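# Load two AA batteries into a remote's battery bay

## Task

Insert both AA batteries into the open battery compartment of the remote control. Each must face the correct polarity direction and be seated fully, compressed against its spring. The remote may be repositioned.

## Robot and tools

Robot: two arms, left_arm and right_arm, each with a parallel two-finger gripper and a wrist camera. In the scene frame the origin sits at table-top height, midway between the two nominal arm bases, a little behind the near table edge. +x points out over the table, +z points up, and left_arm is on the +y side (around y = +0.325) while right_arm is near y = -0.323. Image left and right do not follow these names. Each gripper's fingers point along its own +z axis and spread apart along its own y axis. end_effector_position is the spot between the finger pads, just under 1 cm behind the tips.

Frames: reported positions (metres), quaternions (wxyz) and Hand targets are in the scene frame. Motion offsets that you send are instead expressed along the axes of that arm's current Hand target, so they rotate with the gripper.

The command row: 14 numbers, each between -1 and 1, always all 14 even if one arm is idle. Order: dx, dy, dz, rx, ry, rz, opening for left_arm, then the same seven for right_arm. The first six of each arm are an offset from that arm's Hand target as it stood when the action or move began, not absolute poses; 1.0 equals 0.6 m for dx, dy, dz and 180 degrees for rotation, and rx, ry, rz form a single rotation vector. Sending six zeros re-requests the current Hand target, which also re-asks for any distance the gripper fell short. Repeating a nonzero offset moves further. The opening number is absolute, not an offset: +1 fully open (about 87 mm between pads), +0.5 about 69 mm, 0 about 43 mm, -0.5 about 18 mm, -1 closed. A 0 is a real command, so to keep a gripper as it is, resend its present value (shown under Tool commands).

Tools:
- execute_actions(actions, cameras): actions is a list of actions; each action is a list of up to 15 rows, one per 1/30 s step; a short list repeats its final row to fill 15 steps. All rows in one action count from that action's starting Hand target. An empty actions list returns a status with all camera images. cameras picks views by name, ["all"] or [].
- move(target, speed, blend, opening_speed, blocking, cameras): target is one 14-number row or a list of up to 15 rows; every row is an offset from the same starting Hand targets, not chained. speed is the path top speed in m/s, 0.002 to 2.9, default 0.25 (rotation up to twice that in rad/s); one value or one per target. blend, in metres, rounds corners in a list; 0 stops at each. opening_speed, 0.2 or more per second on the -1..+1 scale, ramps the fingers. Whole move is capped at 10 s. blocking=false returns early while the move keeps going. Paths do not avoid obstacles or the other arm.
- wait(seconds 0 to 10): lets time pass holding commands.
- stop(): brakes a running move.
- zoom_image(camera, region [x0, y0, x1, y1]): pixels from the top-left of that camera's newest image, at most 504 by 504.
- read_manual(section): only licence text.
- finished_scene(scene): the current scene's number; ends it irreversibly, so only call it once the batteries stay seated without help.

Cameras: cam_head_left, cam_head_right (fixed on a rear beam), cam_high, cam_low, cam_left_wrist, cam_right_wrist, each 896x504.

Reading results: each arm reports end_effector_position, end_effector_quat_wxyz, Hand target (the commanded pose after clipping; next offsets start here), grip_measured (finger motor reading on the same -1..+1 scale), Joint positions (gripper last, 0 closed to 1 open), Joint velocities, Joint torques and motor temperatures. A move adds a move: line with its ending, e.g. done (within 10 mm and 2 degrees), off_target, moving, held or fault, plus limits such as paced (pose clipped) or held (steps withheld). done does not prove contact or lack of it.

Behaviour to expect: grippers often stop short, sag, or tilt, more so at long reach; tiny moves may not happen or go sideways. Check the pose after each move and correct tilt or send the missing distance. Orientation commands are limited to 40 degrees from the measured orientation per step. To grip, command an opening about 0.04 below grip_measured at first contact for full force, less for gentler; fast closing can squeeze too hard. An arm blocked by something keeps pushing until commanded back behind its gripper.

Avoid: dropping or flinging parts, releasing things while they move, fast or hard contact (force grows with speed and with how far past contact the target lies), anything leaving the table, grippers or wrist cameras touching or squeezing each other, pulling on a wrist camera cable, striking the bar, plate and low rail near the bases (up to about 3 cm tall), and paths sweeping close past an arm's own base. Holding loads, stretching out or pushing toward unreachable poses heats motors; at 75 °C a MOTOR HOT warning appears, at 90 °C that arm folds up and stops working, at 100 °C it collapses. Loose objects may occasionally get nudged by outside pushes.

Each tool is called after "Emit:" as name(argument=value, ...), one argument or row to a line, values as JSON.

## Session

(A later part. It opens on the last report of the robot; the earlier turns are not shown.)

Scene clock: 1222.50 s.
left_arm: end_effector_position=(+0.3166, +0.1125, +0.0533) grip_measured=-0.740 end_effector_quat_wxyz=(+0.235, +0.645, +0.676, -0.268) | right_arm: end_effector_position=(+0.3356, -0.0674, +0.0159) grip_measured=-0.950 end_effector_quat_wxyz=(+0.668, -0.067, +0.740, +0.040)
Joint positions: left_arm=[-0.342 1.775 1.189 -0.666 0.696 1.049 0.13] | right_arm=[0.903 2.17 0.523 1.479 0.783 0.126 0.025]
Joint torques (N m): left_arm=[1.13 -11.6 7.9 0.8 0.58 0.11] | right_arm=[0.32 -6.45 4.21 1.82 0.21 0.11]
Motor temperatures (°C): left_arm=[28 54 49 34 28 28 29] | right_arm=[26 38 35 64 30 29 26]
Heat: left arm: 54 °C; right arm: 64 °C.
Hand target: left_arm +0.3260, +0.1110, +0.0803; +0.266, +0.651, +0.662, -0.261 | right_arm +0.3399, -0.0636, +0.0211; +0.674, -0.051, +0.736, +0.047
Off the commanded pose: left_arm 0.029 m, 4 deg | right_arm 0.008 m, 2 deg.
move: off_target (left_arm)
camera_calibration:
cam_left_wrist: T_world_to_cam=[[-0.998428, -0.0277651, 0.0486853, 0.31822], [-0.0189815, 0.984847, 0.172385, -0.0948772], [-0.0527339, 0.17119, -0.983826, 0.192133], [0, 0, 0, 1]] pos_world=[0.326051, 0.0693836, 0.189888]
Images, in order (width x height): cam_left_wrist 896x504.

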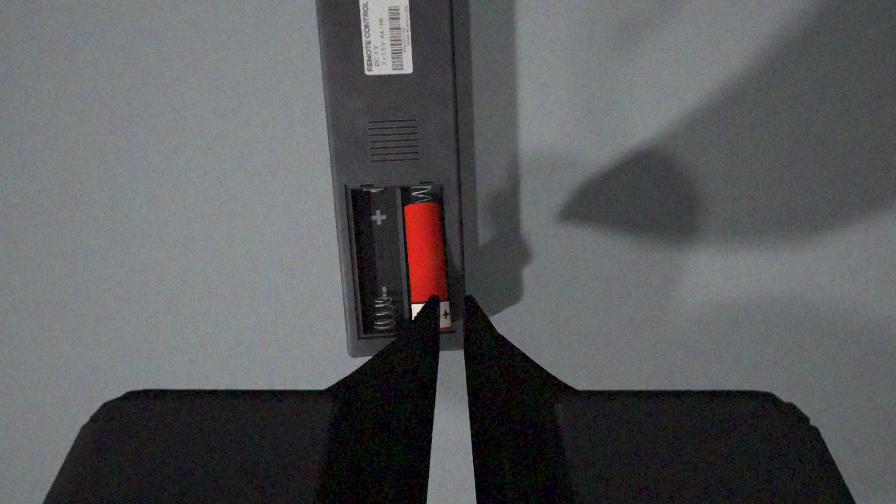

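Emit:
move(
  target=[0.0165,0.009,-0.0165,0,0,0,-0.74,0,0,0,0,0,0,-0.95],
  speed=0.05,
  cameras=["cam_left_wrist"],
)

Scene clock: 1235.93 s.
left_arm: end_effector_position=(+0.3226, +0.1289, +0.0549) grip_measured=-0.740 end_effector_quat_wxyz=(+0.235, +0.646, +0.678, -0.262) | right_arm: end_effector_position=(+0.3356, -0.0674, +0.0159) grip_measured=-0.950 end_effector_quat_wxyz=(+0.668, -0.067, +0.740, +0.040)
Joint positions: left_arm=[-0.296 1.775 1.201 -0.709 0.697 1.104 0.13] | right_arm=[0.903 2.17 0.523 1.479 0.783 0.126 0.025]
Joint torques (N m): left_arm=[1.07 -10.77 8.01 0.74 0.74 0.12] | right_arm=[0.31 -6.43 4.23 1.82 0.22 0.11]
Motor temperatures (°C): left_arm=[28 56 51 34 28 28 29] | right_arm=[26 38 35 64 30 29 26]
Heat: left arm: 56 °C; right arm: 64 °C.
Hand target: left_arm +0.3312, +0.1251, +0.0806; +0.266, +0.651, +0.662, -0.261 | right_arm +0.3399, -0.0636, +0.0211; +0.674, -0.051, +0.736, +0.047
Off the commanded pose: left_arm 0.027 m, 4 deg | right_arm 0.008 m, 2 deg.
move: off_target (left_arm)
camera_calibration:
cam_left_wrist: T_world_to_cam=[[-0.998649, -0.033108, 0.0400553, 0.325758], [-0.0252744, 0.982917, 0.182304, -0.109435], [-0.0454068, 0.181045, -0.982426, 0.18749], [0, 0, 0, 1]] pos_world=[0.331065, 0.0844064, 0.191097]
Images, in order (width x height): cam_left_wrist 896x504.

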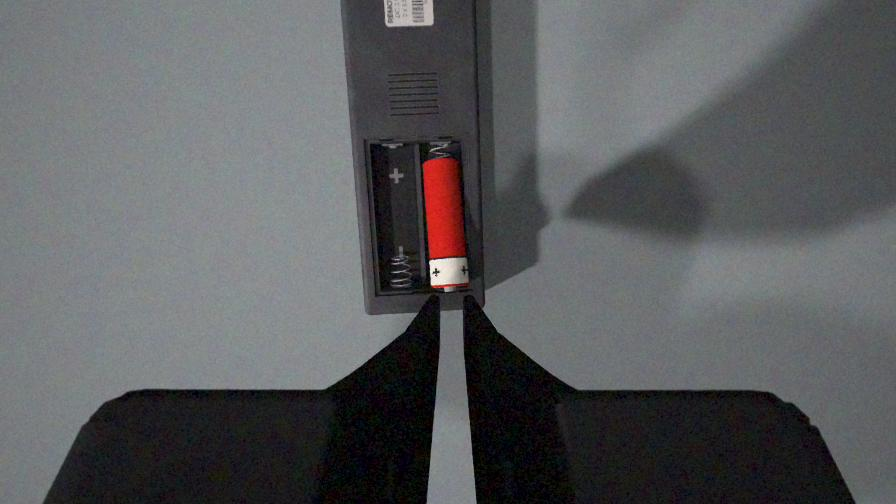

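Emit:
move(
  target=[0.0285,-0.01,0.0282,0,0,0,-0.74,0,0,0,0,0,0,-0.95],
  speed=0.05,
  cameras=["cam_left_wrist"],
)

Scene clock: 1245.97 s.
left_arm: end_effector_position=(+0.3189, +0.1304, +0.0429) grip_measured=-0.740 end_effector_quat_wxyz=(+0.237, +0.646, +0.677, -0.261) | right_arm: end_effector_position=(+0.3356, -0.0674, +0.0159) grip_measured=-0.950 end_effector_quat_wxyz=(+0.668, -0.067, +0.740, +0.040)
Joint positions: left_arm=[-0.296 1.775 1.149 -0.652 0.697 1.104 0.13] | right_arm=[0.903 2.17 0.523 1.479 0.783 0.126 0.025]
Joint torques (N m): left_arm=[0.57 -9.84 5.05 1.27 0.71 0.08] | right_arm=[0.32 -6.43 4.25 1.81 0.21 0.11]
Motor temperatures (°C): left_arm=[28 56 51 34 28 28 29] | right_arm=[26 38 35 64 29 29 26]
Heat: left arm: 56 °C; right arm: 64 °C.
Hand target: left_arm +0.3252, +0.1256, +0.0565; +0.266, +0.651, +0.662, -0.261 | right_arm +0.3399, -0.0636, +0.0211; +0.674, -0.051, +0.736, +0.047
Off the commanded pose: left_arm 0.016 m, 4 deg | right_arm 0.008 m, 2 deg.
move: off_target (left_arm)
camera_calibration:
cam_left_wrist: T_world_to_cam=[[-0.998819, -0.0329943, 0.035655, 0.32284], [-0.0260278, 0.983194, 0.180697, -0.108532], [-0.0410178, 0.179556, -0.982892, 0.174077], [0, 0, 0, 1]] pos_world=[0.326774, 0.0861035, 0.179199]
Images, in order (width x height): cam_left_wrist 896x504.

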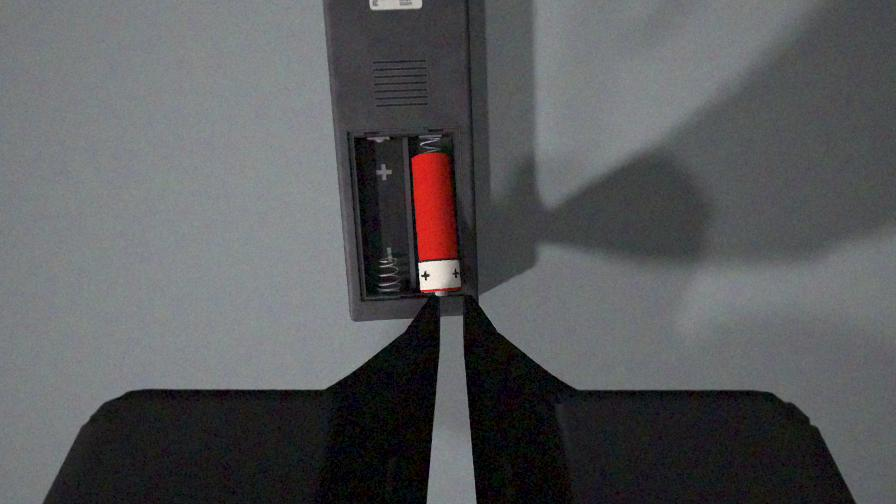

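Emit:
move(
  target=[0.0,0.0115,0.0155,0,0,0,-0.74,0,0,0,0,0,0,-0.95],
  speed=0.05,
  cameras=["cam_left_wrist"],
)

Scene clock: 1253.40 s.
left_arm: end_effector_position=(+0.3245, +0.1272, +0.0442) grip_measured=-0.740 end_effector_quat_wxyz=(+0.249, +0.650, +0.671, -0.255) | right_arm: end_effector_position=(+0.3356, -0.0674, +0.0159) grip_measured=-0.950 end_effector_quat_wxyz=(+0.668, -0.067, +0.740, +0.040)
Joint positions: left_arm=[-0.299 1.775 1.149 -0.623 0.697 1.104 0.13] | right_arm=[0.903 2.17 0.523 1.479 0.783 0.126 0.025]
Joint torques (N m): left_arm=[-0.18 -6.8 6.64 1.29 0.68 -0.06] | right_arm=[0.34 -6.43 4.23 1.82 0.22 0.11]
Motor temperatures (°C): left_arm=[28 55 51 34 28 28 29] | right_arm=[26 38 35 64 29 29 26]
Heat: left arm: 55 °C; right arm: 64 °C.
Hand target: left_arm +0.3323, +0.1193, +0.0498; +0.266, +0.651, +0.662, -0.261 | right_arm +0.3399, -0.0636, +0.0211; +0.674, -0.051, +0.736, +0.047
Off the commanded pose: left_arm 0.012 m, 2 deg | right_arm 0.008 m, 2 deg.
move: off_target (left_arm)
camera_calibration:
cam_left_wrist: T_world_to_cam=[[-0.999535, -0.0292636, 0.00856766, 0.329286], [-0.0273732, 0.984943, 0.170701, -0.104839], [-0.013434, 0.170387, -0.985286, 0.16852], [0, 0, 0, 1]] pos_world=[0.328527, 0.0841832, 0.181116]
Images, in order (width x height): cam_left_wrist 896x504.

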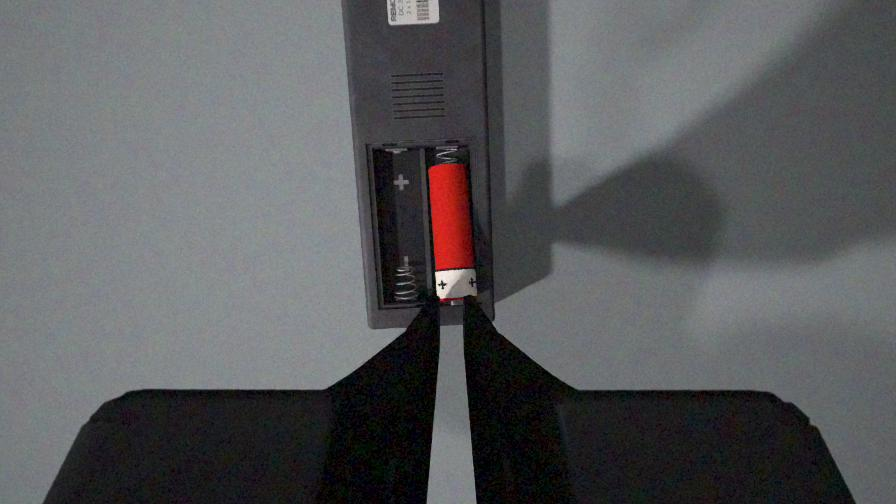

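Emit:
move(
  target=[0.0048,-0.0018,0.0142,0,0,0,-0.74,0,0,0,0,0,0,-0.95],
  speed=0.05,
  cameras=["cam_left_wrist"],
)

Scene clock: 1263.23 s.
left_arm: end_effector_position=(+0.3303, +0.1203, +0.0447) grip_measured=-0.740 end_effector_quat_wxyz=(+0.261, +0.655, +0.663, -0.251) | right_arm: end_effector_position=(+0.3356, -0.0674, +0.0159) grip_measured=-0.950 end_effector_quat_wxyz=(+0.668, -0.067, +0.740, +0.040)
Joint positions: left_arm=[-0.312 1.78 1.149 -0.582 0.697 1.096 0.13] | right_arm=[0.903 2.17 0.523 1.479 0.783 0.126 0.025]
Joint torques (N m): left_arm=[-0.16 -6.28 4.97 1.41 0.62 -0.13] | right_arm=[0.29 -6.42 4.21 1.82 0.21 0.11]
Motor temperatures (°C): left_arm=[28 52 51 34 28 28 29] | right_arm=[26 38 35 64 29 29 26]
Heat: left arm: 52 °C; right arm: 64 °C.
Hand target: left_arm +0.3313, +0.1155, +0.0416; +0.266, +0.651, +0.662, -0.260 | right_arm +0.3399, -0.0636, +0.0211; +0.674, -0.051, +0.736, +0.047
Off the commanded pose: left_arm 0.006 m, 1 deg | right_arm 0.008 m, 2 deg.
move: done
camera_calibration:
cam_left_wrist: T_world_to_cam=[[-0.999556, -0.0220587, -0.0200254, 0.335227], [-0.0249396, 0.987222, 0.157386, -0.0983964], [0.0162978, 0.157816, -0.987334, 0.162088], [0, 0, 0, 1]] pos_world=[0.329983, 0.0789538, 0.182234]
Images, in order (width x height): cam_left_wrist 896x504.

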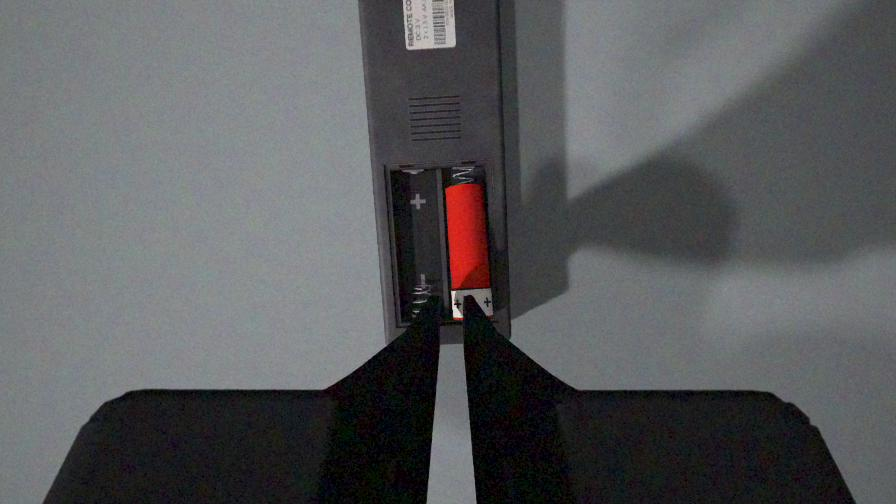

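Emit:
move(
  target=[0.0,-0.0135,0.0,0,0,0,-0.74,0,0,0,0,0,0,-0.95],
  speed=0.05,
  cameras=["cam_left_wrist"],
)

Scene clock: 1270.23 s.
left_arm: end_effector_position=(+0.3319, +0.1149, +0.0418) grip_measured=-0.740 end_effector_quat_wxyz=(+0.274, +0.656, +0.656, -0.252) | right_arm: end_effector_position=(+0.3356, -0.0674, +0.0159) grip_measured=-0.950 end_effector_quat_wxyz=(+0.668, -0.067, +0.740, +0.040)
Joint positions: left_arm=[-0.319 1.78 1.124 -0.525 0.707 1.088 0.13] | right_arm=[0.903 2.17 0.523 1.479 0.783 0.126 0.025]
Joint torques (N m): left_arm=[-0.31 -8.5 4.07 0.96 0.5 -0.14] | right_arm=[0.34 -6.42 4.22 1.82 0.22 0.11]
Motor temperatures (°C): left_arm=[28 51 51 35 28 28 29] | right_arm=[26 38 35 64 29 29 26]
Heat: left arm: 51 °C; right arm: 64 °C.
Hand target: left_arm +0.3232, +0.1154, +0.0416; +0.266, +0.651, +0.662, -0.260 | right_arm +0.3399, -0.0636, +0.0211; +0.674, -0.051, +0.736, +0.047
Off the commanded pose: left_arm 0.009 m, 2 deg | right_arm 0.008 m, 2 deg.
move: done
camera_calibration:
cam_left_wrist: T_world_to_cam=[[-0.999019, -0.017273, -0.0407818, 0.336764], [-0.0226988, 0.990369, 0.136577, -0.0928108], [0.0380299, 0.137369, -0.98979, 0.155222], [0, 0, 0, 1]] pos_world=[0.328423, 0.0764113, 0.180046]
Images, in order (width x height): cam_left_wrist 896x504.

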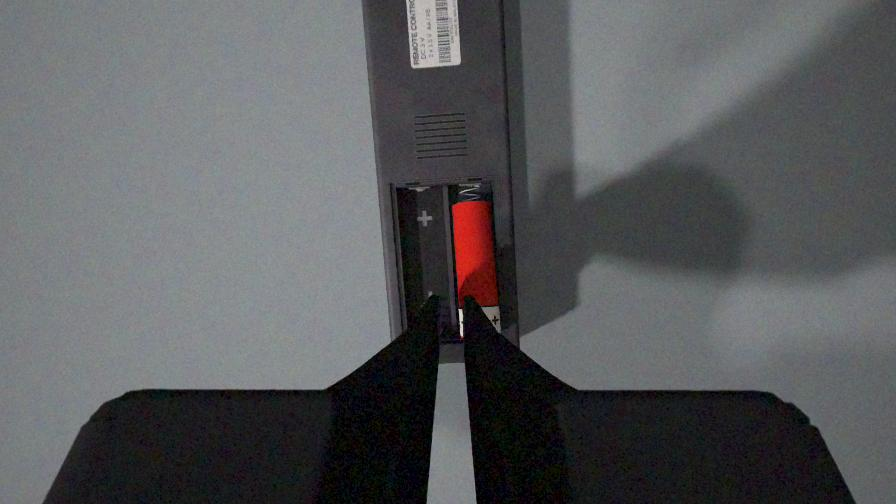

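Emit:
move(
  target=[0.0083,-0.001,-0.0507,0,-0.122,0,-0.74,0,0,0,0,0,0,-0.95],
  speed=0.08,
  cameras=["cam_left_wrist"],
)

Scene clock: 1295.07 s.
left_arm: end_effector_position=(+0.3163, +0.1412, +0.0484) grip_measured=-0.740 end_effector_quat_wxyz=(+0.361, +0.585, +0.618, -0.382) | right_arm: end_effector_position=(+0.3356, -0.0674, +0.0159) grip_measured=-0.950 end_effector_quat_wxyz=(+0.668, -0.067, +0.740, +0.040)
Joint positions: left_arm=[-0.105 1.78 0.976 -0.464 1.11 1.211 0.13] | right_arm=[0.903 2.17 0.523 1.479 0.783 0.126 0.025]
Joint torques (N m): left_arm=[1.03 -8.58 4.63 1.19 0.9 0.11] | right_arm=[0.31 -6.43 4.22 1.82 0.2 0.11]
Motor temperatures (°C): left_arm=[28 50 48 34 28 28 29] | right_arm=[26 39 35 63 29 29 26]
Heat: left arm: 50 °C; right arm: 63 °C.
Hand target: left_arm +0.3221, +0.1400, +0.0602; +0.388, +0.589, +0.599, -0.380 | right_arm +0.3399, -0.0636, +0.0211; +0.674, -0.051, +0.736, +0.047
Off the commanded pose: left_arm 0.013 m, 4 deg | right_arm 0.008 m, 2 deg.
move: off_target (left_arm)
camera_calibration:
cam_left_wrist: T_world_to_cam=[[-0.998591, -0.0331407, 0.0414547, 0.320123], [-0.0409172, 0.978192, -0.203633, -0.0961499], [-0.0338021, -0.205043, -0.978169, 0.229283], [0, 0, 0, 1]] pos_world=[0.323488, 0.151675, 0.191428]
Images, in order (width x height): cam_left_wrist 896x504.

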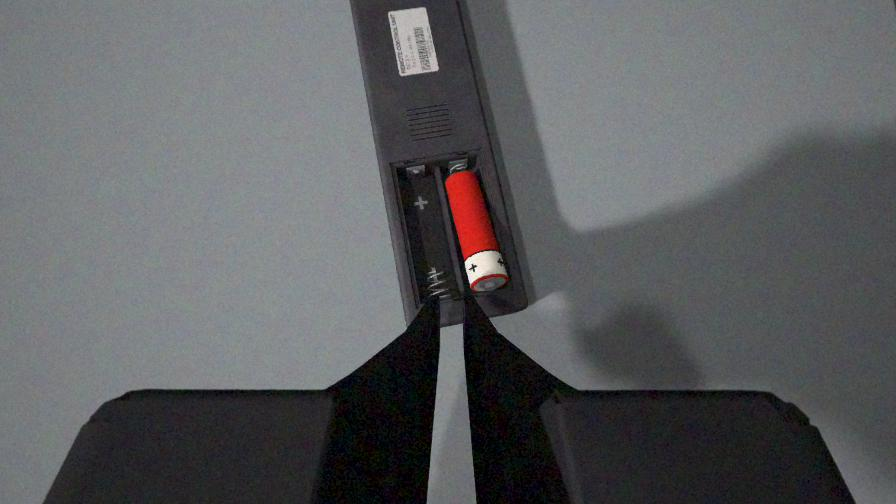

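Emit:
move(
  target=[0.0053,-0.0215,-0.0127,-0.0409,0,-0.0173,-0.74,0,0,0,0,0,0,-0.95],
  speed=0.08,
  cameras=["cam_left_wrist"],
)

Scene clock: 1322.37 s.
left_arm: end_effector_position=(+0.2991, +0.1437, +0.0488) grip_measured=-0.740 end_effector_quat_wxyz=(+0.391, +0.542, +0.642, -0.375) | right_arm: end_effector_position=(+0.3356, -0.0674, +0.0159) grip_measured=-0.950 end_effector_quat_wxyz=(+0.668, -0.067, +0.740, +0.040)
Joint positions: left_arm=[-0.097 1.646 0.756 -0.16 1.111 0.964 0.13] | right_arm=[0.903 2.17 0.523 1.479 0.783 0.126 0.025]
Joint torques (N m): left_arm=[1.14 -9.26 4.6 1.58 0.31 -0.1] | right_arm=[0.32 -6.46 4.25 1.82 0.21 0.11]
Motor temperatures (°C): left_arm=[28 50 48 34 28 28 29] | right_arm=[26 39 35 63 29 29 26]
Heat: left arm: 50 °C; right arm: 63 °C.
Hand target: left_arm +0.3091, +0.1480, +0.0604; +0.414, +0.547, +0.638, -0.351 | right_arm +0.3399, -0.0636, +0.0211; +0.674, -0.051, +0.736, +0.047
Off the commanded pose: left_arm 0.016 m, 4 deg | right_arm 0.008 m, 2 deg.
move: off_target (left_arm)
camera_calibration:
cam_left_wrist: T_world_to_cam=[[-0.988902, -0.139847, 0.0501481, 0.314929], [-0.147886, 0.958867, -0.24229, -0.0626596], [-0.0142018, -0.247017, -0.968907, 0.229347], [0, 0, 0, 1]] pos_world=[0.305425, 0.160777, 0.191241]
Images, in order (width x height): cam_left_wrist 896x504.

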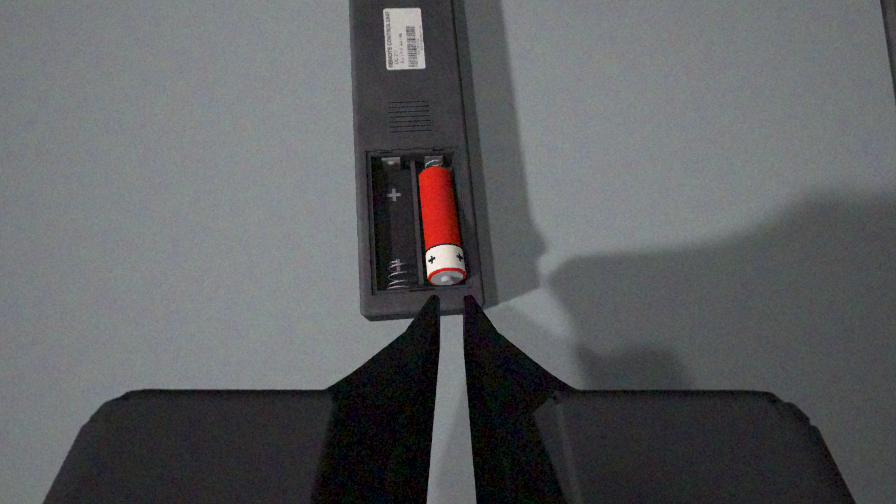

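Emit:
move(
  target=[0.0235,-0.0033,0.045,0,0,0,-0.74,0,0,0,0,0,0,-0.95],
  speed=0.05,
  cameras=["cam_left_wrist"],
)

Emit:
zoom_image(
  camera="cam_left_wrist",
  region=[340, 120, 560, 360],
)

Scene clock: 1338.23 s.
left_arm: end_effector_position=(+0.3041, +0.1289, +0.0385) grip_measured=-0.740 end_effector_quat_wxyz=(+0.408, +0.545, +0.636, -0.362) | right_arm: end_effector_position=(+0.3356, -0.0674, +0.0159) grip_measured=-0.950 end_effector_quat_wxyz=(+0.668, -0.067, +0.740, +0.040)
Joint positions: left_arm=[-0.151 1.669 0.695 0.069 1.071 0.849 0.13] | right_arm=[0.903 2.17 0.523 1.479 0.783 0.126 0.025]
Joint torques (N m): left_arm=[-0.29 -5.2 4.45 1.89 0.23 -0.11] | right_arm=[0.34 -6.39 4.22 1.83 0.21 0.12]
Motor temperatures (°C): left_arm=[28 48 47 35 28 28 29] | right_arm=[26 39 35 63 29 29 26]
Heat: left arm: 48 °C; right arm: 63 °C.
Hand target: left_arm +0.3102, +0.1291, +0.0364; +0.414, +0.547, +0.638, -0.351 | right_arm +0.3399, -0.0636, +0.0211; +0.674, -0.051, +0.736, +0.047
Off the commanded pose: left_arm 0.006 m, 2 deg | right_arm 0.008 m, 2 deg.
move: done
camera_calibration:
cam_left_wrist: T_world_to_cam=[[-0.988435, -0.151392, 0.00879811, 0.321258], [-0.148733, 0.95648, -0.251047, -0.0493316], [0.0295915, -0.249453, -0.967935, 0.202685], [0, 0, 0, 1]] pos_world=[0.304207, 0.146381, 0.180975]
Images, in order (width x height): cam_left_wrist 896x504.

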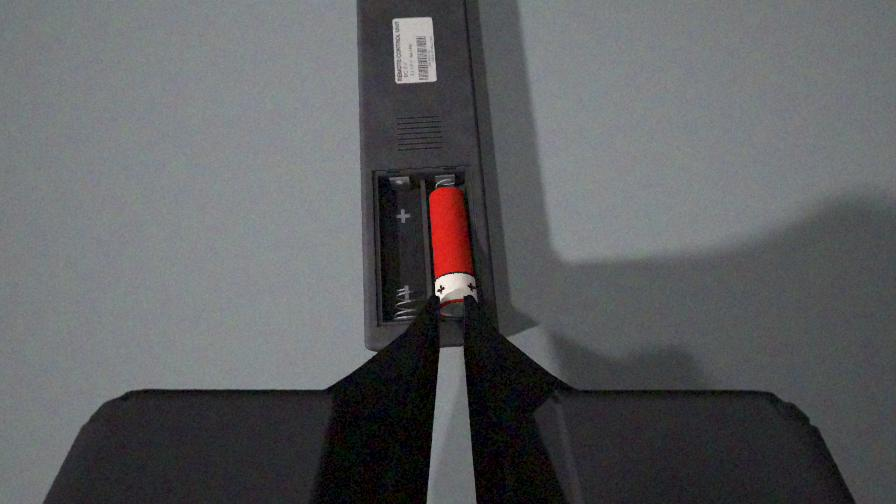

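Scaled by 2.100 from the camera's 896x504 image, which has a finer 1280x720 frame.

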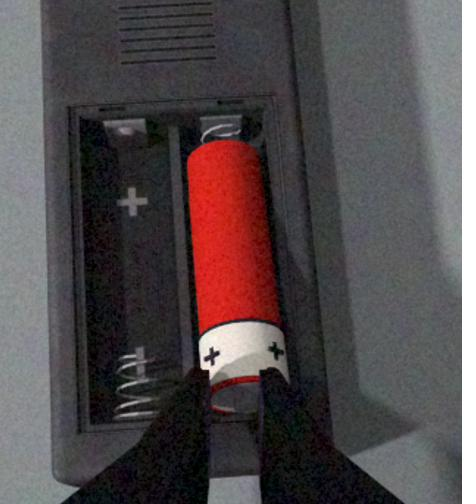

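Emit:
move(
  target=[-0.0138,-0.0038,0.043,0,0,0,-0.74,0,0,0,0,0,0,-0.95],
  speed=0.04,
  cameras=["cam_left_wrist"],
)

Emit:
zoom_image(
  camera="cam_left_wrist",
  region=[340, 120, 560, 360],
)

Scene clock: 1348.57 s.
left_arm: end_effector_position=(+0.3083, +0.1043, +0.0364) grip_measured=-0.740 end_effector_quat_wxyz=(+0.408, +0.545, +0.638, -0.361) | right_arm: end_effector_position=(+0.3357, -0.0680, +0.0158) grip_measured=-0.950 end_effector_quat_wxyz=(+0.668, -0.067, +0.740, +0.038)
Joint positions: left_arm=[-0.233 1.7 0.695 0.21 1.012 0.722 0.13] | right_arm=[0.903 2.17 0.523 1.478 0.786 0.126 0.025]
Joint torques (N m): left_arm=[-0.32 -5.3 4.15 2.08 0.14 -0.11] | right_arm=[0.35 -6.43 4.23 1.83 0.18 0.1]
Motor temperatures (°C): left_arm=[28 46 47 36 27 28 29] | right_arm=[26 39 35 62 29 29 26]
Heat: left arm: 47 °C; right arm: 62 °C.
Hand target: left_arm +0.3121, +0.1022, +0.0333; +0.414, +0.547, +0.638, -0.351 | right_arm +0.3399, -0.0637, +0.0211; +0.674, -0.050, +0.736, +0.047
Off the commanded pose: left_arm 0.005 m, 1 deg | right_arm 0.008 m, 2 deg.
move: done
camera_calibration:
cam_left_wrist: T_world_to_cam=[[-0.987851, -0.155226, 0.00749324, 0.321999], [-0.152149, 0.956203, -0.250053, -0.0246138], [0.0316496, -0.248155, -0.968203, 0.193702], [0, 0, 0, 1]] pos_world=[0.308211, 0.121586, 0.178975]
Images, in order (width x height): cam_left_wrist 896x504.

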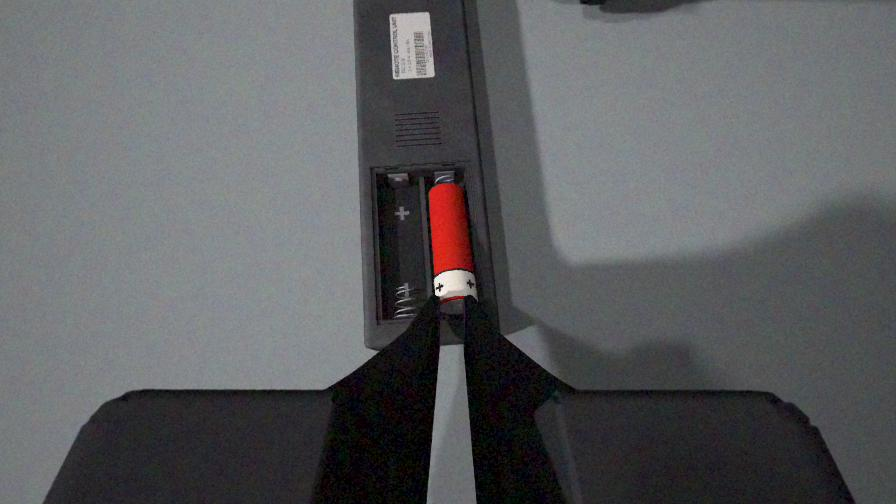

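Scaled by 2.100 from the camera's 896x504 image, which has a finer 1280x720 frame.

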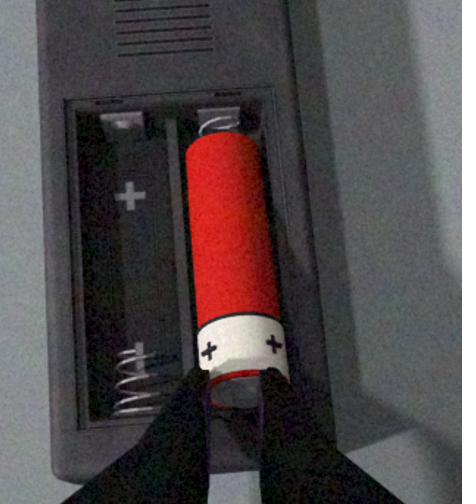

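Emit:
move(
  target=[-0.0188,-0.0028,0.046,0,0,0,-0.74,0,0.025,0,0,0,0,-0.95],
  speed=0.04,
  cameras=["cam_left_wrist"],
)

Emit:
zoom_image(
  camera="cam_left_wrist",
  region=[340, 120, 560, 360],
)

Scene clock: 1355.73 s.
left_arm: end_effector_position=(+0.3101, +0.0849, +0.0333) grip_measured=-0.740 end_effector_quat_wxyz=(+0.407, +0.537, +0.647, -0.358) | right_arm: end_effector_position=(+0.3405, -0.0843, +0.0155) grip_measured=-0.951 end_effector_quat_wxyz=(+0.671, -0.036, +0.741, -0.009)
Joint positions: left_arm=[-0.301 1.726 0.695 0.313 0.947 0.615 0.13] | right_arm=[0.903 2.17 0.545 1.432 0.897 0.126 0.024]
Joint torques (N m): left_arm=[-2.55 -4.42 6.06 2.27 0.06 -0.11] | right_arm=[2.96 -6.6 5.75 1.77 -0.67 0.2]
Motor temperatures (°C): left_arm=[28 44 47 36 27 28 29] | right_arm=[26 39 35 62 29 29 26]
Heat: left arm: 47 °C; right arm: 62 °C.
Hand target: left_arm +0.3152, +0.0725, +0.0323; +0.414, +0.546, +0.638, -0.351 | right_arm +0.3379, -0.0488, +0.0211; +0.674, -0.051, +0.735, +0.047
Off the commanded pose: left_arm 0.013 m, 2 deg | right_arm 0.036 m, 7 deg.
move: off_target (left_arm, right_arm)
camera_calibration:
cam_left_wrist: T_world_to_cam=[[-0.984209, -0.176165, 0.0172596, 0.321098], [-0.175048, 0.954194, -0.242634, 0.000471871], [0.0262746, -0.241824, -0.969964, 0.186905], [0, 0, 0, 1]] pos_world=[0.3112, 0.101314, 0.175864]
Images, in order (width x height): cam_left_wrist 896x504.

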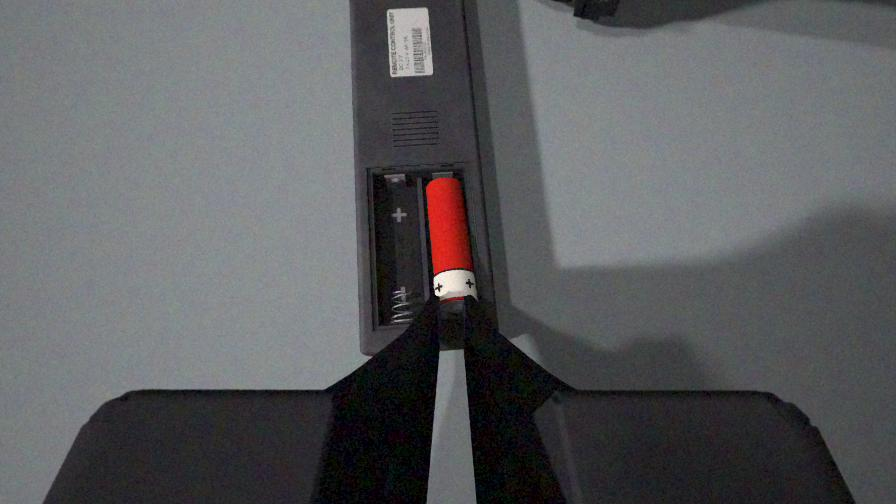

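Scaled by 2.100 from the camera's 896x504 image, which has a finer 1280x720 frame.

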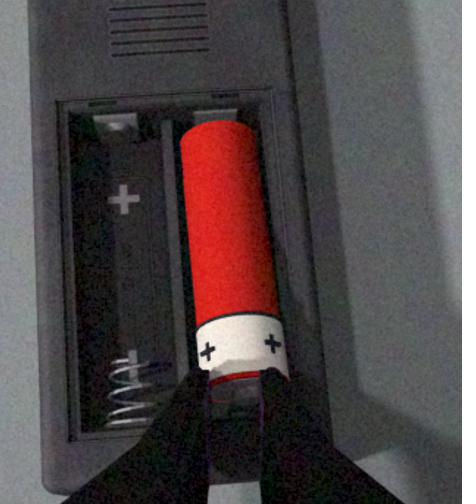

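Emit:
move(
  target=[-0.0085,-0.001,0.0185,0,0,0,-0.74,0,0.012,0,0,0,0,-0.95],
  speed=0.03,
  cameras=["cam_left_wrist"],
)

Emit:
zoom_image(
  camera="cam_left_wrist",
  region=[340, 120, 560, 360],
)

Scene clock: 1361.90 s.
left_arm: end_effector_position=(+0.3038, +0.0630, +0.0309) grip_measured=-0.740 end_effector_quat_wxyz=(+0.402, +0.548, +0.636, -0.366) | right_arm: end_effector_position=(+0.3340, -0.0545, +0.0183) grip_measured=-0.950 end_effector_quat_wxyz=(+0.674, -0.051, +0.737, +0.022)
Joint positions: left_arm=[-0.368 1.755 0.707 0.363 0.923 0.579 0.13] | right_arm=[0.953 2.179 0.588 1.421 0.883 0.133 0.025]
Joint torques (N m): left_arm=[-0.29 -5.26 6.49 2.06 0.02 -0.09] | right_arm=[0.38 -6.68 4.81 1.69 -0.34 0.16]
Motor temperatures (°C): left_arm=[28 43 48 37 27 28 29] | right_arm=[26 39 35 62 29 29 26]
Heat: left arm: 48 °C; right arm: 62 °C.
Hand target: left_arm +0.3164, +0.0603, +0.0324; +0.414, +0.547, +0.638, -0.351 | right_arm +0.3369, -0.0417, +0.0211; +0.674, -0.051, +0.736, +0.047
Off the commanded pose: left_arm 0.013 m, 2 deg | right_arm 0.013 m, 3 deg.
move: off_target (left_arm, right_arm)
camera_calibration:
cam_left_wrist: T_world_to_cam=[[-0.989926, -0.140721, 0.0156366, 0.310657], [-0.140211, 0.958944, -0.246511, 0.00885707], [0.0196947, -0.24622, -0.969014, 0.181774], [0, 0, 0, 1]] pos_world=[0.305189, 0.079979, 0.173467]
Images, in order (width x height): cam_left_wrist 896x504.

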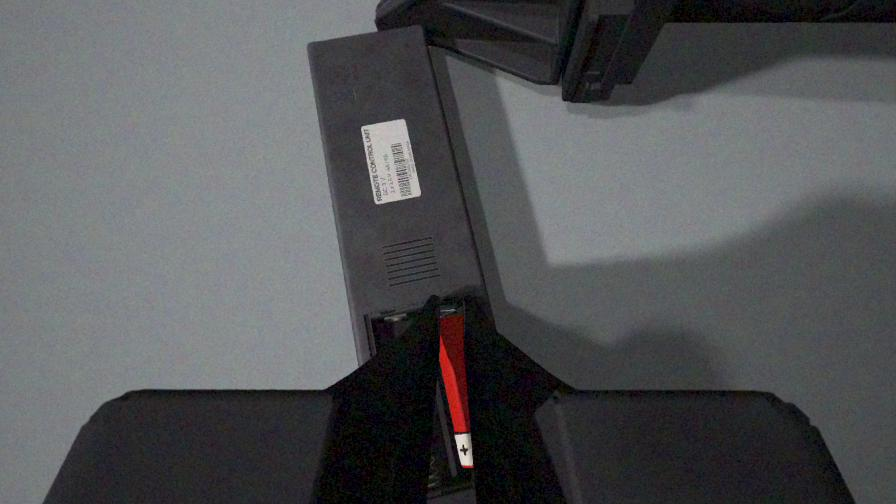

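Scaled by 2.100 from the camera's 896x504 image, which has a finer 1280x720 frame.

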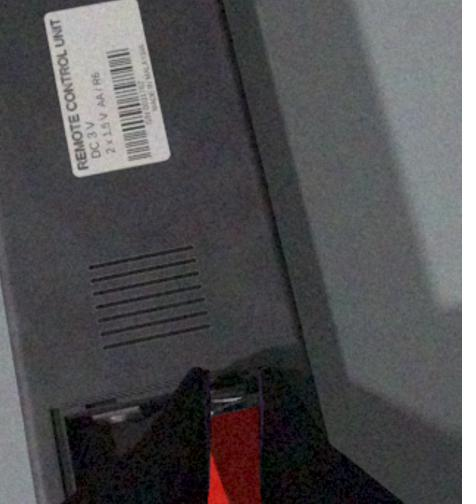

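Emit:
move(
  target=[-0.0912,0,-0.041,0,0,0,-0.74,0,0,0,0,0,0,-0.95],
  speed=0.06,
  cameras=["cam_left_wrist"],
)

Emit:
zoom_image(
  camera="cam_left_wrist",
  region=[320, 220, 580, 500],
)

Scene clock: 1370.53 s.
left_arm: end_effector_position=(+0.3067, +0.0626, +0.0700) grip_measured=-0.740 end_effector_quat_wxyz=(+0.393, +0.544, +0.646, -0.365) | right_arm: end_effector_position=(+0.3337, -0.0527, +0.0180) grip_measured=-0.950 end_effector_quat_wxyz=(+0.673, -0.053, +0.737, +0.026)
Joint positions: left_arm=[-0.368 1.643 0.801 0.133 0.912 0.575 0.13] | right_arm=[0.953 2.179 0.588 1.421 0.873 0.136 0.025]
Joint torques (N m): left_arm=[-0.21 -9.81 7.82 1.51 0.13 -0.08] | right_arm=[0.32 -6.67 4.86 1.69 -0.23 0.12]
Motor temperatures (°C): left_arm=[28 43 48 37 27 28 29] | right_arm=[26 40 35 61 29 29 26]
Heat: left arm: 48 °C; right arm: 61 °C.
Hand target: left_arm +0.3162, +0.0602, +0.0924; +0.414, +0.547, +0.638, -0.351 | right_arm +0.3369, -0.0417, +0.0211; +0.674, -0.050, +0.736, +0.047
Off the commanded pose: left_arm 0.024 m, 3 deg | right_arm 0.012 m, 2 deg.
move: off_target (left_arm, right_arm)
camera_calibration:
cam_left_wrist: T_world_to_cam=[[-0.987859, -0.151157, 0.0358634, 0.31153], [-0.155353, 0.961162, -0.228106, 0.0225689], [0.0000091807, -0.230908, -0.972976, 0.224844], [0, 0, 0, 1]] pos_world=[0.311251, 0.0773157, 0.212743]
Images, in order (width x height): cam_left_wrist 896x504.

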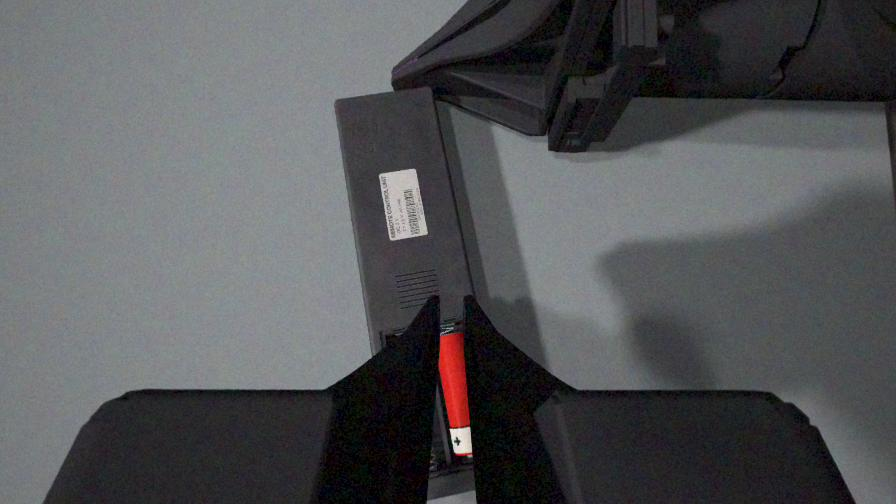

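Scaled by 1.800 from the camera's 896x504 image, which has a finer 1280x720 frame.

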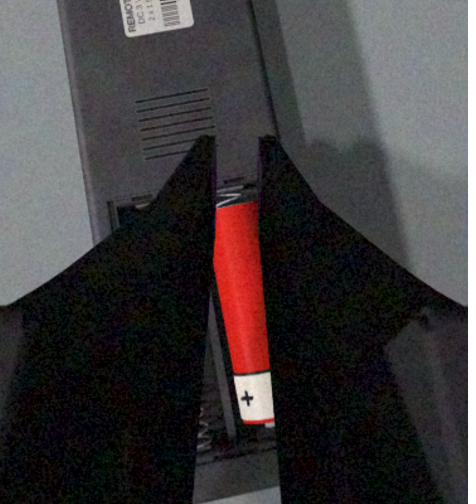

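Emit:
move(
  target=[0.0535,0.0187,-0.139,0,0,0,-0.74,0,0,0,0,0,0,-0.95],
  speed=0.15,
  cameras=["cam_left_wrist"],
)

Emit:
zoom_image(
  camera="cam_left_wrist",
  region=[340, 100, 560, 340],
)

Scene clock: 1377.40 s.
left_arm: end_effector_position=(+0.3068, +0.1517, +0.0780) grip_measured=-0.740 end_effector_quat_wxyz=(+0.393, +0.539, +0.657, -0.351) | right_arm: end_effector_position=(+0.3337, -0.0527, +0.0180) grip_measured=-0.950 end_effector_quat_wxyz=(+0.673, -0.053, +0.737, +0.026)
Joint positions: left_arm=[-0.083 1.557 0.822 -0.296 1.063 0.954 0.13] | right_arm=[0.953 2.179 0.588 1.421 0.873 0.136 0.025]
Joint torques (N m): left_arm=[0.8 -7.49 7.91 1.09 0.82 0.11] | right_arm=[0.32 -6.65 4.89 1.69 -0.24 0.13]
Motor temperatures (°C): left_arm=[28 43 49 36 27 28 29] | right_arm=[26 40 35 60 29 29 26]
Heat: left arm: 49 °C; right arm: 60 °C.
Hand target: left_arm +0.3133, +0.1501, +0.0974; +0.414, +0.547, +0.638, -0.351 | right_arm +0.3369, -0.0417, +0.0211; +0.674, -0.050, +0.736, +0.047
Off the commanded pose: left_arm 0.021 m, 3 deg | right_arm 0.012 m, 2 deg.
move: off_target (left_arm, right_arm)
camera_calibration:
cam_left_wrist: T_world_to_cam=[[-0.983013, -0.181286, 0.0286432, 0.328402], [-0.183253, 0.960825, -0.207929, -0.054238], [0.0101735, -0.209646, -0.977724, 0.24723], [0, 0, 0, 1]] pos_world=[0.310369, 0.163479, 0.221039]
Images, in order (width x height): cam_left_wrist 896x504.

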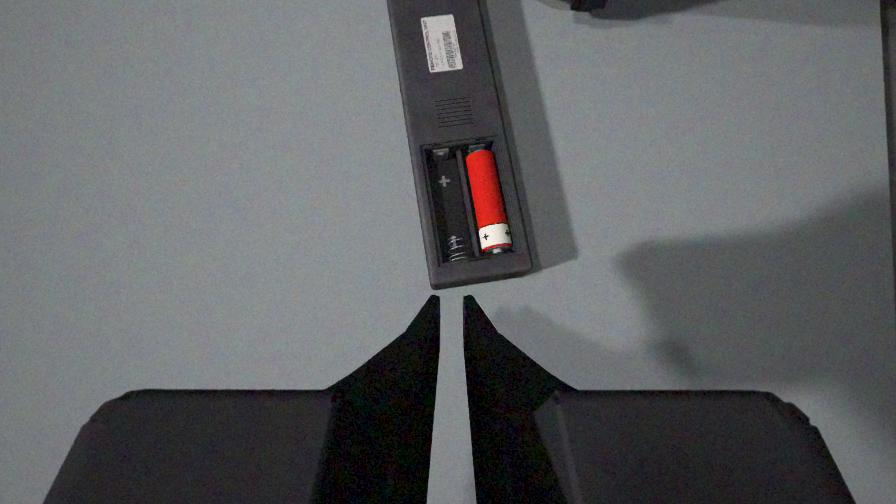

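Scaled by 2.100 from the camera's 896x504 image, which has a finer 1280x720 frame.

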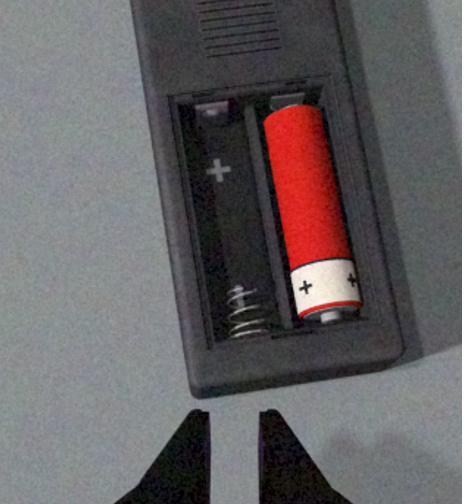

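Emit:
zoom_image(
  camera="cam_left_wrist",
  region=[410, 130, 550, 290],
)

Scaled by 3.150 from the camera's 896x504 image, which has a finer 1280x720 frame.

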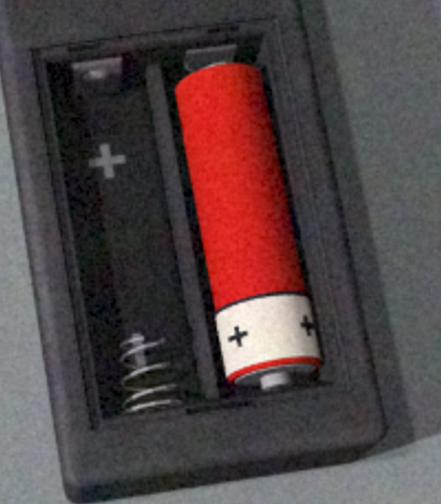

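Emit:
move(
  target=[0.0033,-0.037,0.082,-0.0557,0.117,-0.025,-0.74,0,0,0,0,0,0,-0.95],
  speed=0.1,
  cameras=["cam_left_wrist"],
)

Emit:
zoom_image(
  camera="cam_left_wrist",
  region=[340, 120, 560, 360],
)

Scene clock: 1404.60 s.
left_arm: end_effector_position=(+0.2871, +0.1069, +0.0577) grip_measured=-0.740 end_effector_quat_wxyz=(+0.300, +0.541, +0.756, -0.215) | right_arm: end_effector_position=(+0.3337, -0.0527, +0.0180) grip_measured=-0.950 end_effector_quat_wxyz=(+0.673, -0.053, +0.737, +0.026)
Joint positions: left_arm=[-0.45 1.499 0.848 -0.283 0.503 0.603 0.13] | right_arm=[0.953 2.179 0.588 1.421 0.873 0.136 0.025]
Joint torques (N m): left_arm=[-0.18 -7.35 8.38 1.6 0.09 -0.12] | right_arm=[0.38 -6.67 4.88 1.71 -0.23 0.13]
Motor temperatures (°C): left_arm=[28 43 50 35 28 28 29] | right_arm=[26 41 35 58 29 29 26]
Heat: left arm: 50 °C; right arm: 58 °C.
Hand target: left_arm +0.2983, +0.1031, +0.0753; +0.323, +0.538, +0.751, -0.204 | right_arm +0.3369, -0.0417, +0.0211; +0.674, -0.050, +0.736, +0.047
Off the commanded pose: left_arm 0.021 m, 3 deg | right_arm 0.012 m, 2 deg.
move: off_target (left_arm, right_arm)
camera_calibration:
cam_left_wrist: T_world_to_cam=[[-0.945098, -0.326618, -0.0105265, 0.308395], [-0.32465, 0.934749, 0.144382, 0.00404825], [-0.0373181, 0.139873, -0.989466, 0.195117], [0, 0, 0, 1]] pos_world=[0.300059, 0.0696517, 0.195724]
Images, in order (width x height): cam_left_wrist 896x504.

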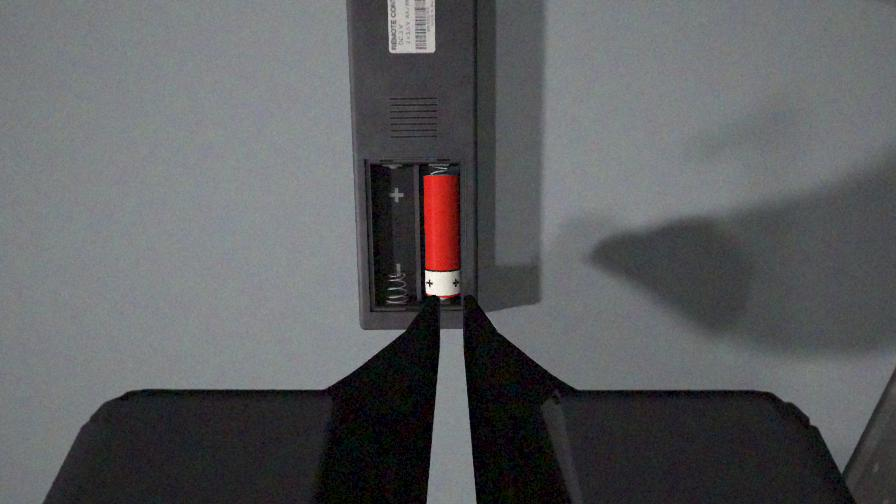

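Scaled by 2.100 from the camera's 896x504 image, which has a finer 1280x720 frame.

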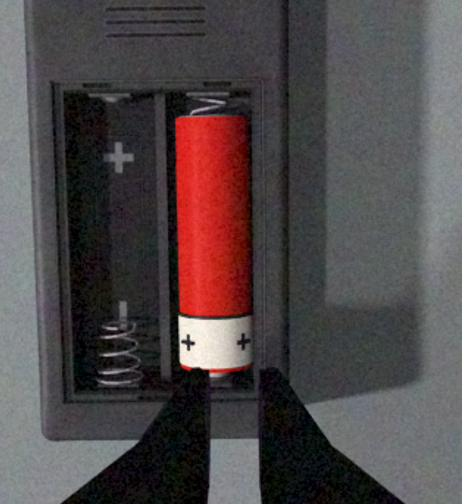

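Emit:
zoom_image(
  camera="cam_left_wrist",
  region=[360, 150, 490, 320],
)

Scaled by 2.965 from the camera's 896x504 image, which has a finer 1280x720 frame.

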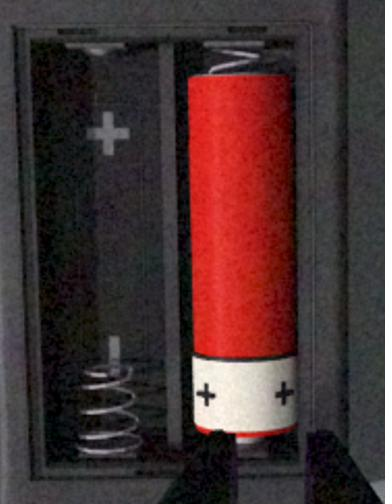

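Emit:
move(
  target=[0.0236,0,0.0235,0,0,0,-0.74,0,0,0,0,0,0,-0.95],
  speed=0.06,
  cameras=["cam_left_wrist"],
)

Scene clock: 1454.80 s.
left_arm: end_effector_position=(+0.2911, +0.1049, +0.0546) grip_measured=-0.740 end_effector_quat_wxyz=(+0.310, +0.542, +0.752, -0.213) | right_arm: end_effector_position=(+0.3337, -0.0527, +0.0180) grip_measured=-0.950 end_effector_quat_wxyz=(+0.673, -0.053, +0.737, +0.026)
Joint positions: left_arm=[-0.45 1.508 0.833 -0.237 0.503 0.603 0.13] | right_arm=[0.953 2.179 0.588 1.421 0.873 0.136 0.025]
Joint torques (N m): left_arm=[-0.12 -5.04 5.49 2.14 0.09 -0.1] | right_arm=[0.35 -6.67 4.88 1.69 -0.23 0.12]
Motor temperatures (°C): left_arm=[28 44 52 35 27 28 29] | right_arm=[26 42 35 57 29 29 26]
Heat: left arm: 52 °C; right arm: 57 °C.
Hand target: left_arm +0.2991, +0.1035, +0.0553; +0.323, +0.538, +0.751, -0.204 | right_arm +0.3369, -0.0417, +0.0211; +0.674, -0.050, +0.736, +0.047
Off the commanded pose: left_arm 0.008 m, 2 deg | right_arm 0.012 m, 2 deg.
move: off_target (right_arm)
camera_calibration:
cam_left_wrist: T_world_to_cam=[[-0.944752, -0.326763, -0.0258704, 0.312207], [-0.327299, 0.936109, 0.128742, 0.00911417], [-0.0178505, 0.130096, -0.991341, 0.187957], [0, 0, 0, 1]] pos_world=[0.301296, 0.0690332, 0.193233]
Images, in order (width x height): cam_left_wrist 896x504.

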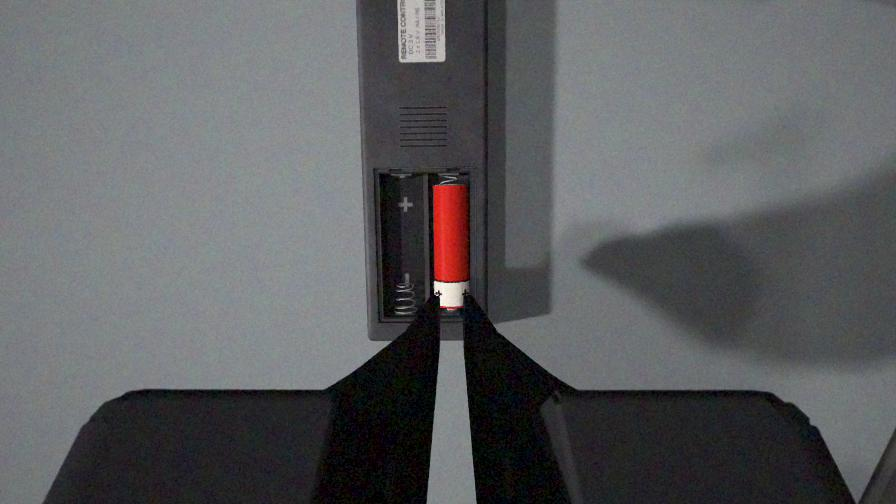

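Emit:
move(
  target=[0.0222,0,0.0297,0,0,0,-0.74,0,0,0,0,0,0,-0.95],
  speed=0.05,
  cameras=["cam_left_wrist"],
)

Emit:
zoom_image(
  camera="cam_left_wrist",
  region=[360, 150, 520, 350],
)

Scene clock: 1462.00 s.
left_arm: end_effector_position=(+0.2944, +0.1021, +0.0339) grip_measured=-0.740 end_effector_quat_wxyz=(+0.312, +0.542, +0.751, -0.213) | right_arm: end_effector_position=(+0.3337, -0.0525, +0.0180) grip_measured=-0.950 end_effector_quat_wxyz=(+0.673, -0.054, +0.737, +0.027)
Joint positions: left_arm=[-0.454 1.567 0.795 -0.134 0.5 0.6 0.13] | right_arm=[0.953 2.179 0.588 1.421 0.872 0.137 0.025]
Joint torques (N m): left_arm=[-0.25 -5.07 5.07 2.12 0.09 -0.15] | right_arm=[0.38 -6.67 4.86 1.7 -0.23 0.11]
Motor temperatures (°C): left_arm=[28 43 51 36 27 28 29] | right_arm=[26 42 35 57 29 29 26]
Heat: left arm: 51 °C; right arm: 57 °C.
Hand target: left_arm +0.3009, +0.1009, +0.0333; +0.323, +0.538, +0.751, -0.204 | right_arm +0.3369, -0.0417, +0.0211; +0.674, -0.051, +0.736, +0.047
Off the commanded pose: left_arm 0.007 m, 2 deg | right_arm 0.012 m, 2 deg.
move: off_target (right_arm)
camera_calibration:
cam_left_wrist: T_world_to_cam=[[-0.94495, -0.325856, -0.0298, 0.314028], [-0.326952, 0.936604, 0.125997, 0.0155184], [-0.0131461, 0.128804, -0.991583, 0.166635], [0, 0, 0, 1]] pos_world=[0.304005, 0.0663301, 0.172635]
Images, in order (width x height): cam_left_wrist 896x504.

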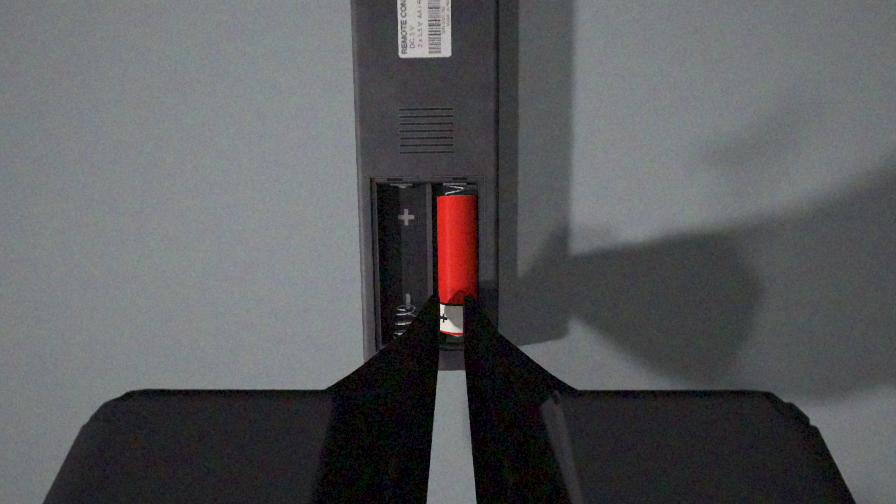

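Scaled by 2.520 from the camera's 896x504 image, which has a finer 1280x720 frame.

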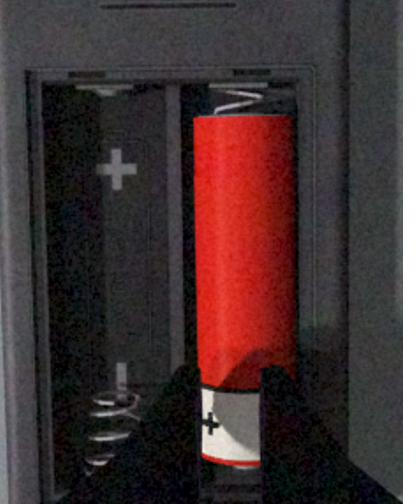

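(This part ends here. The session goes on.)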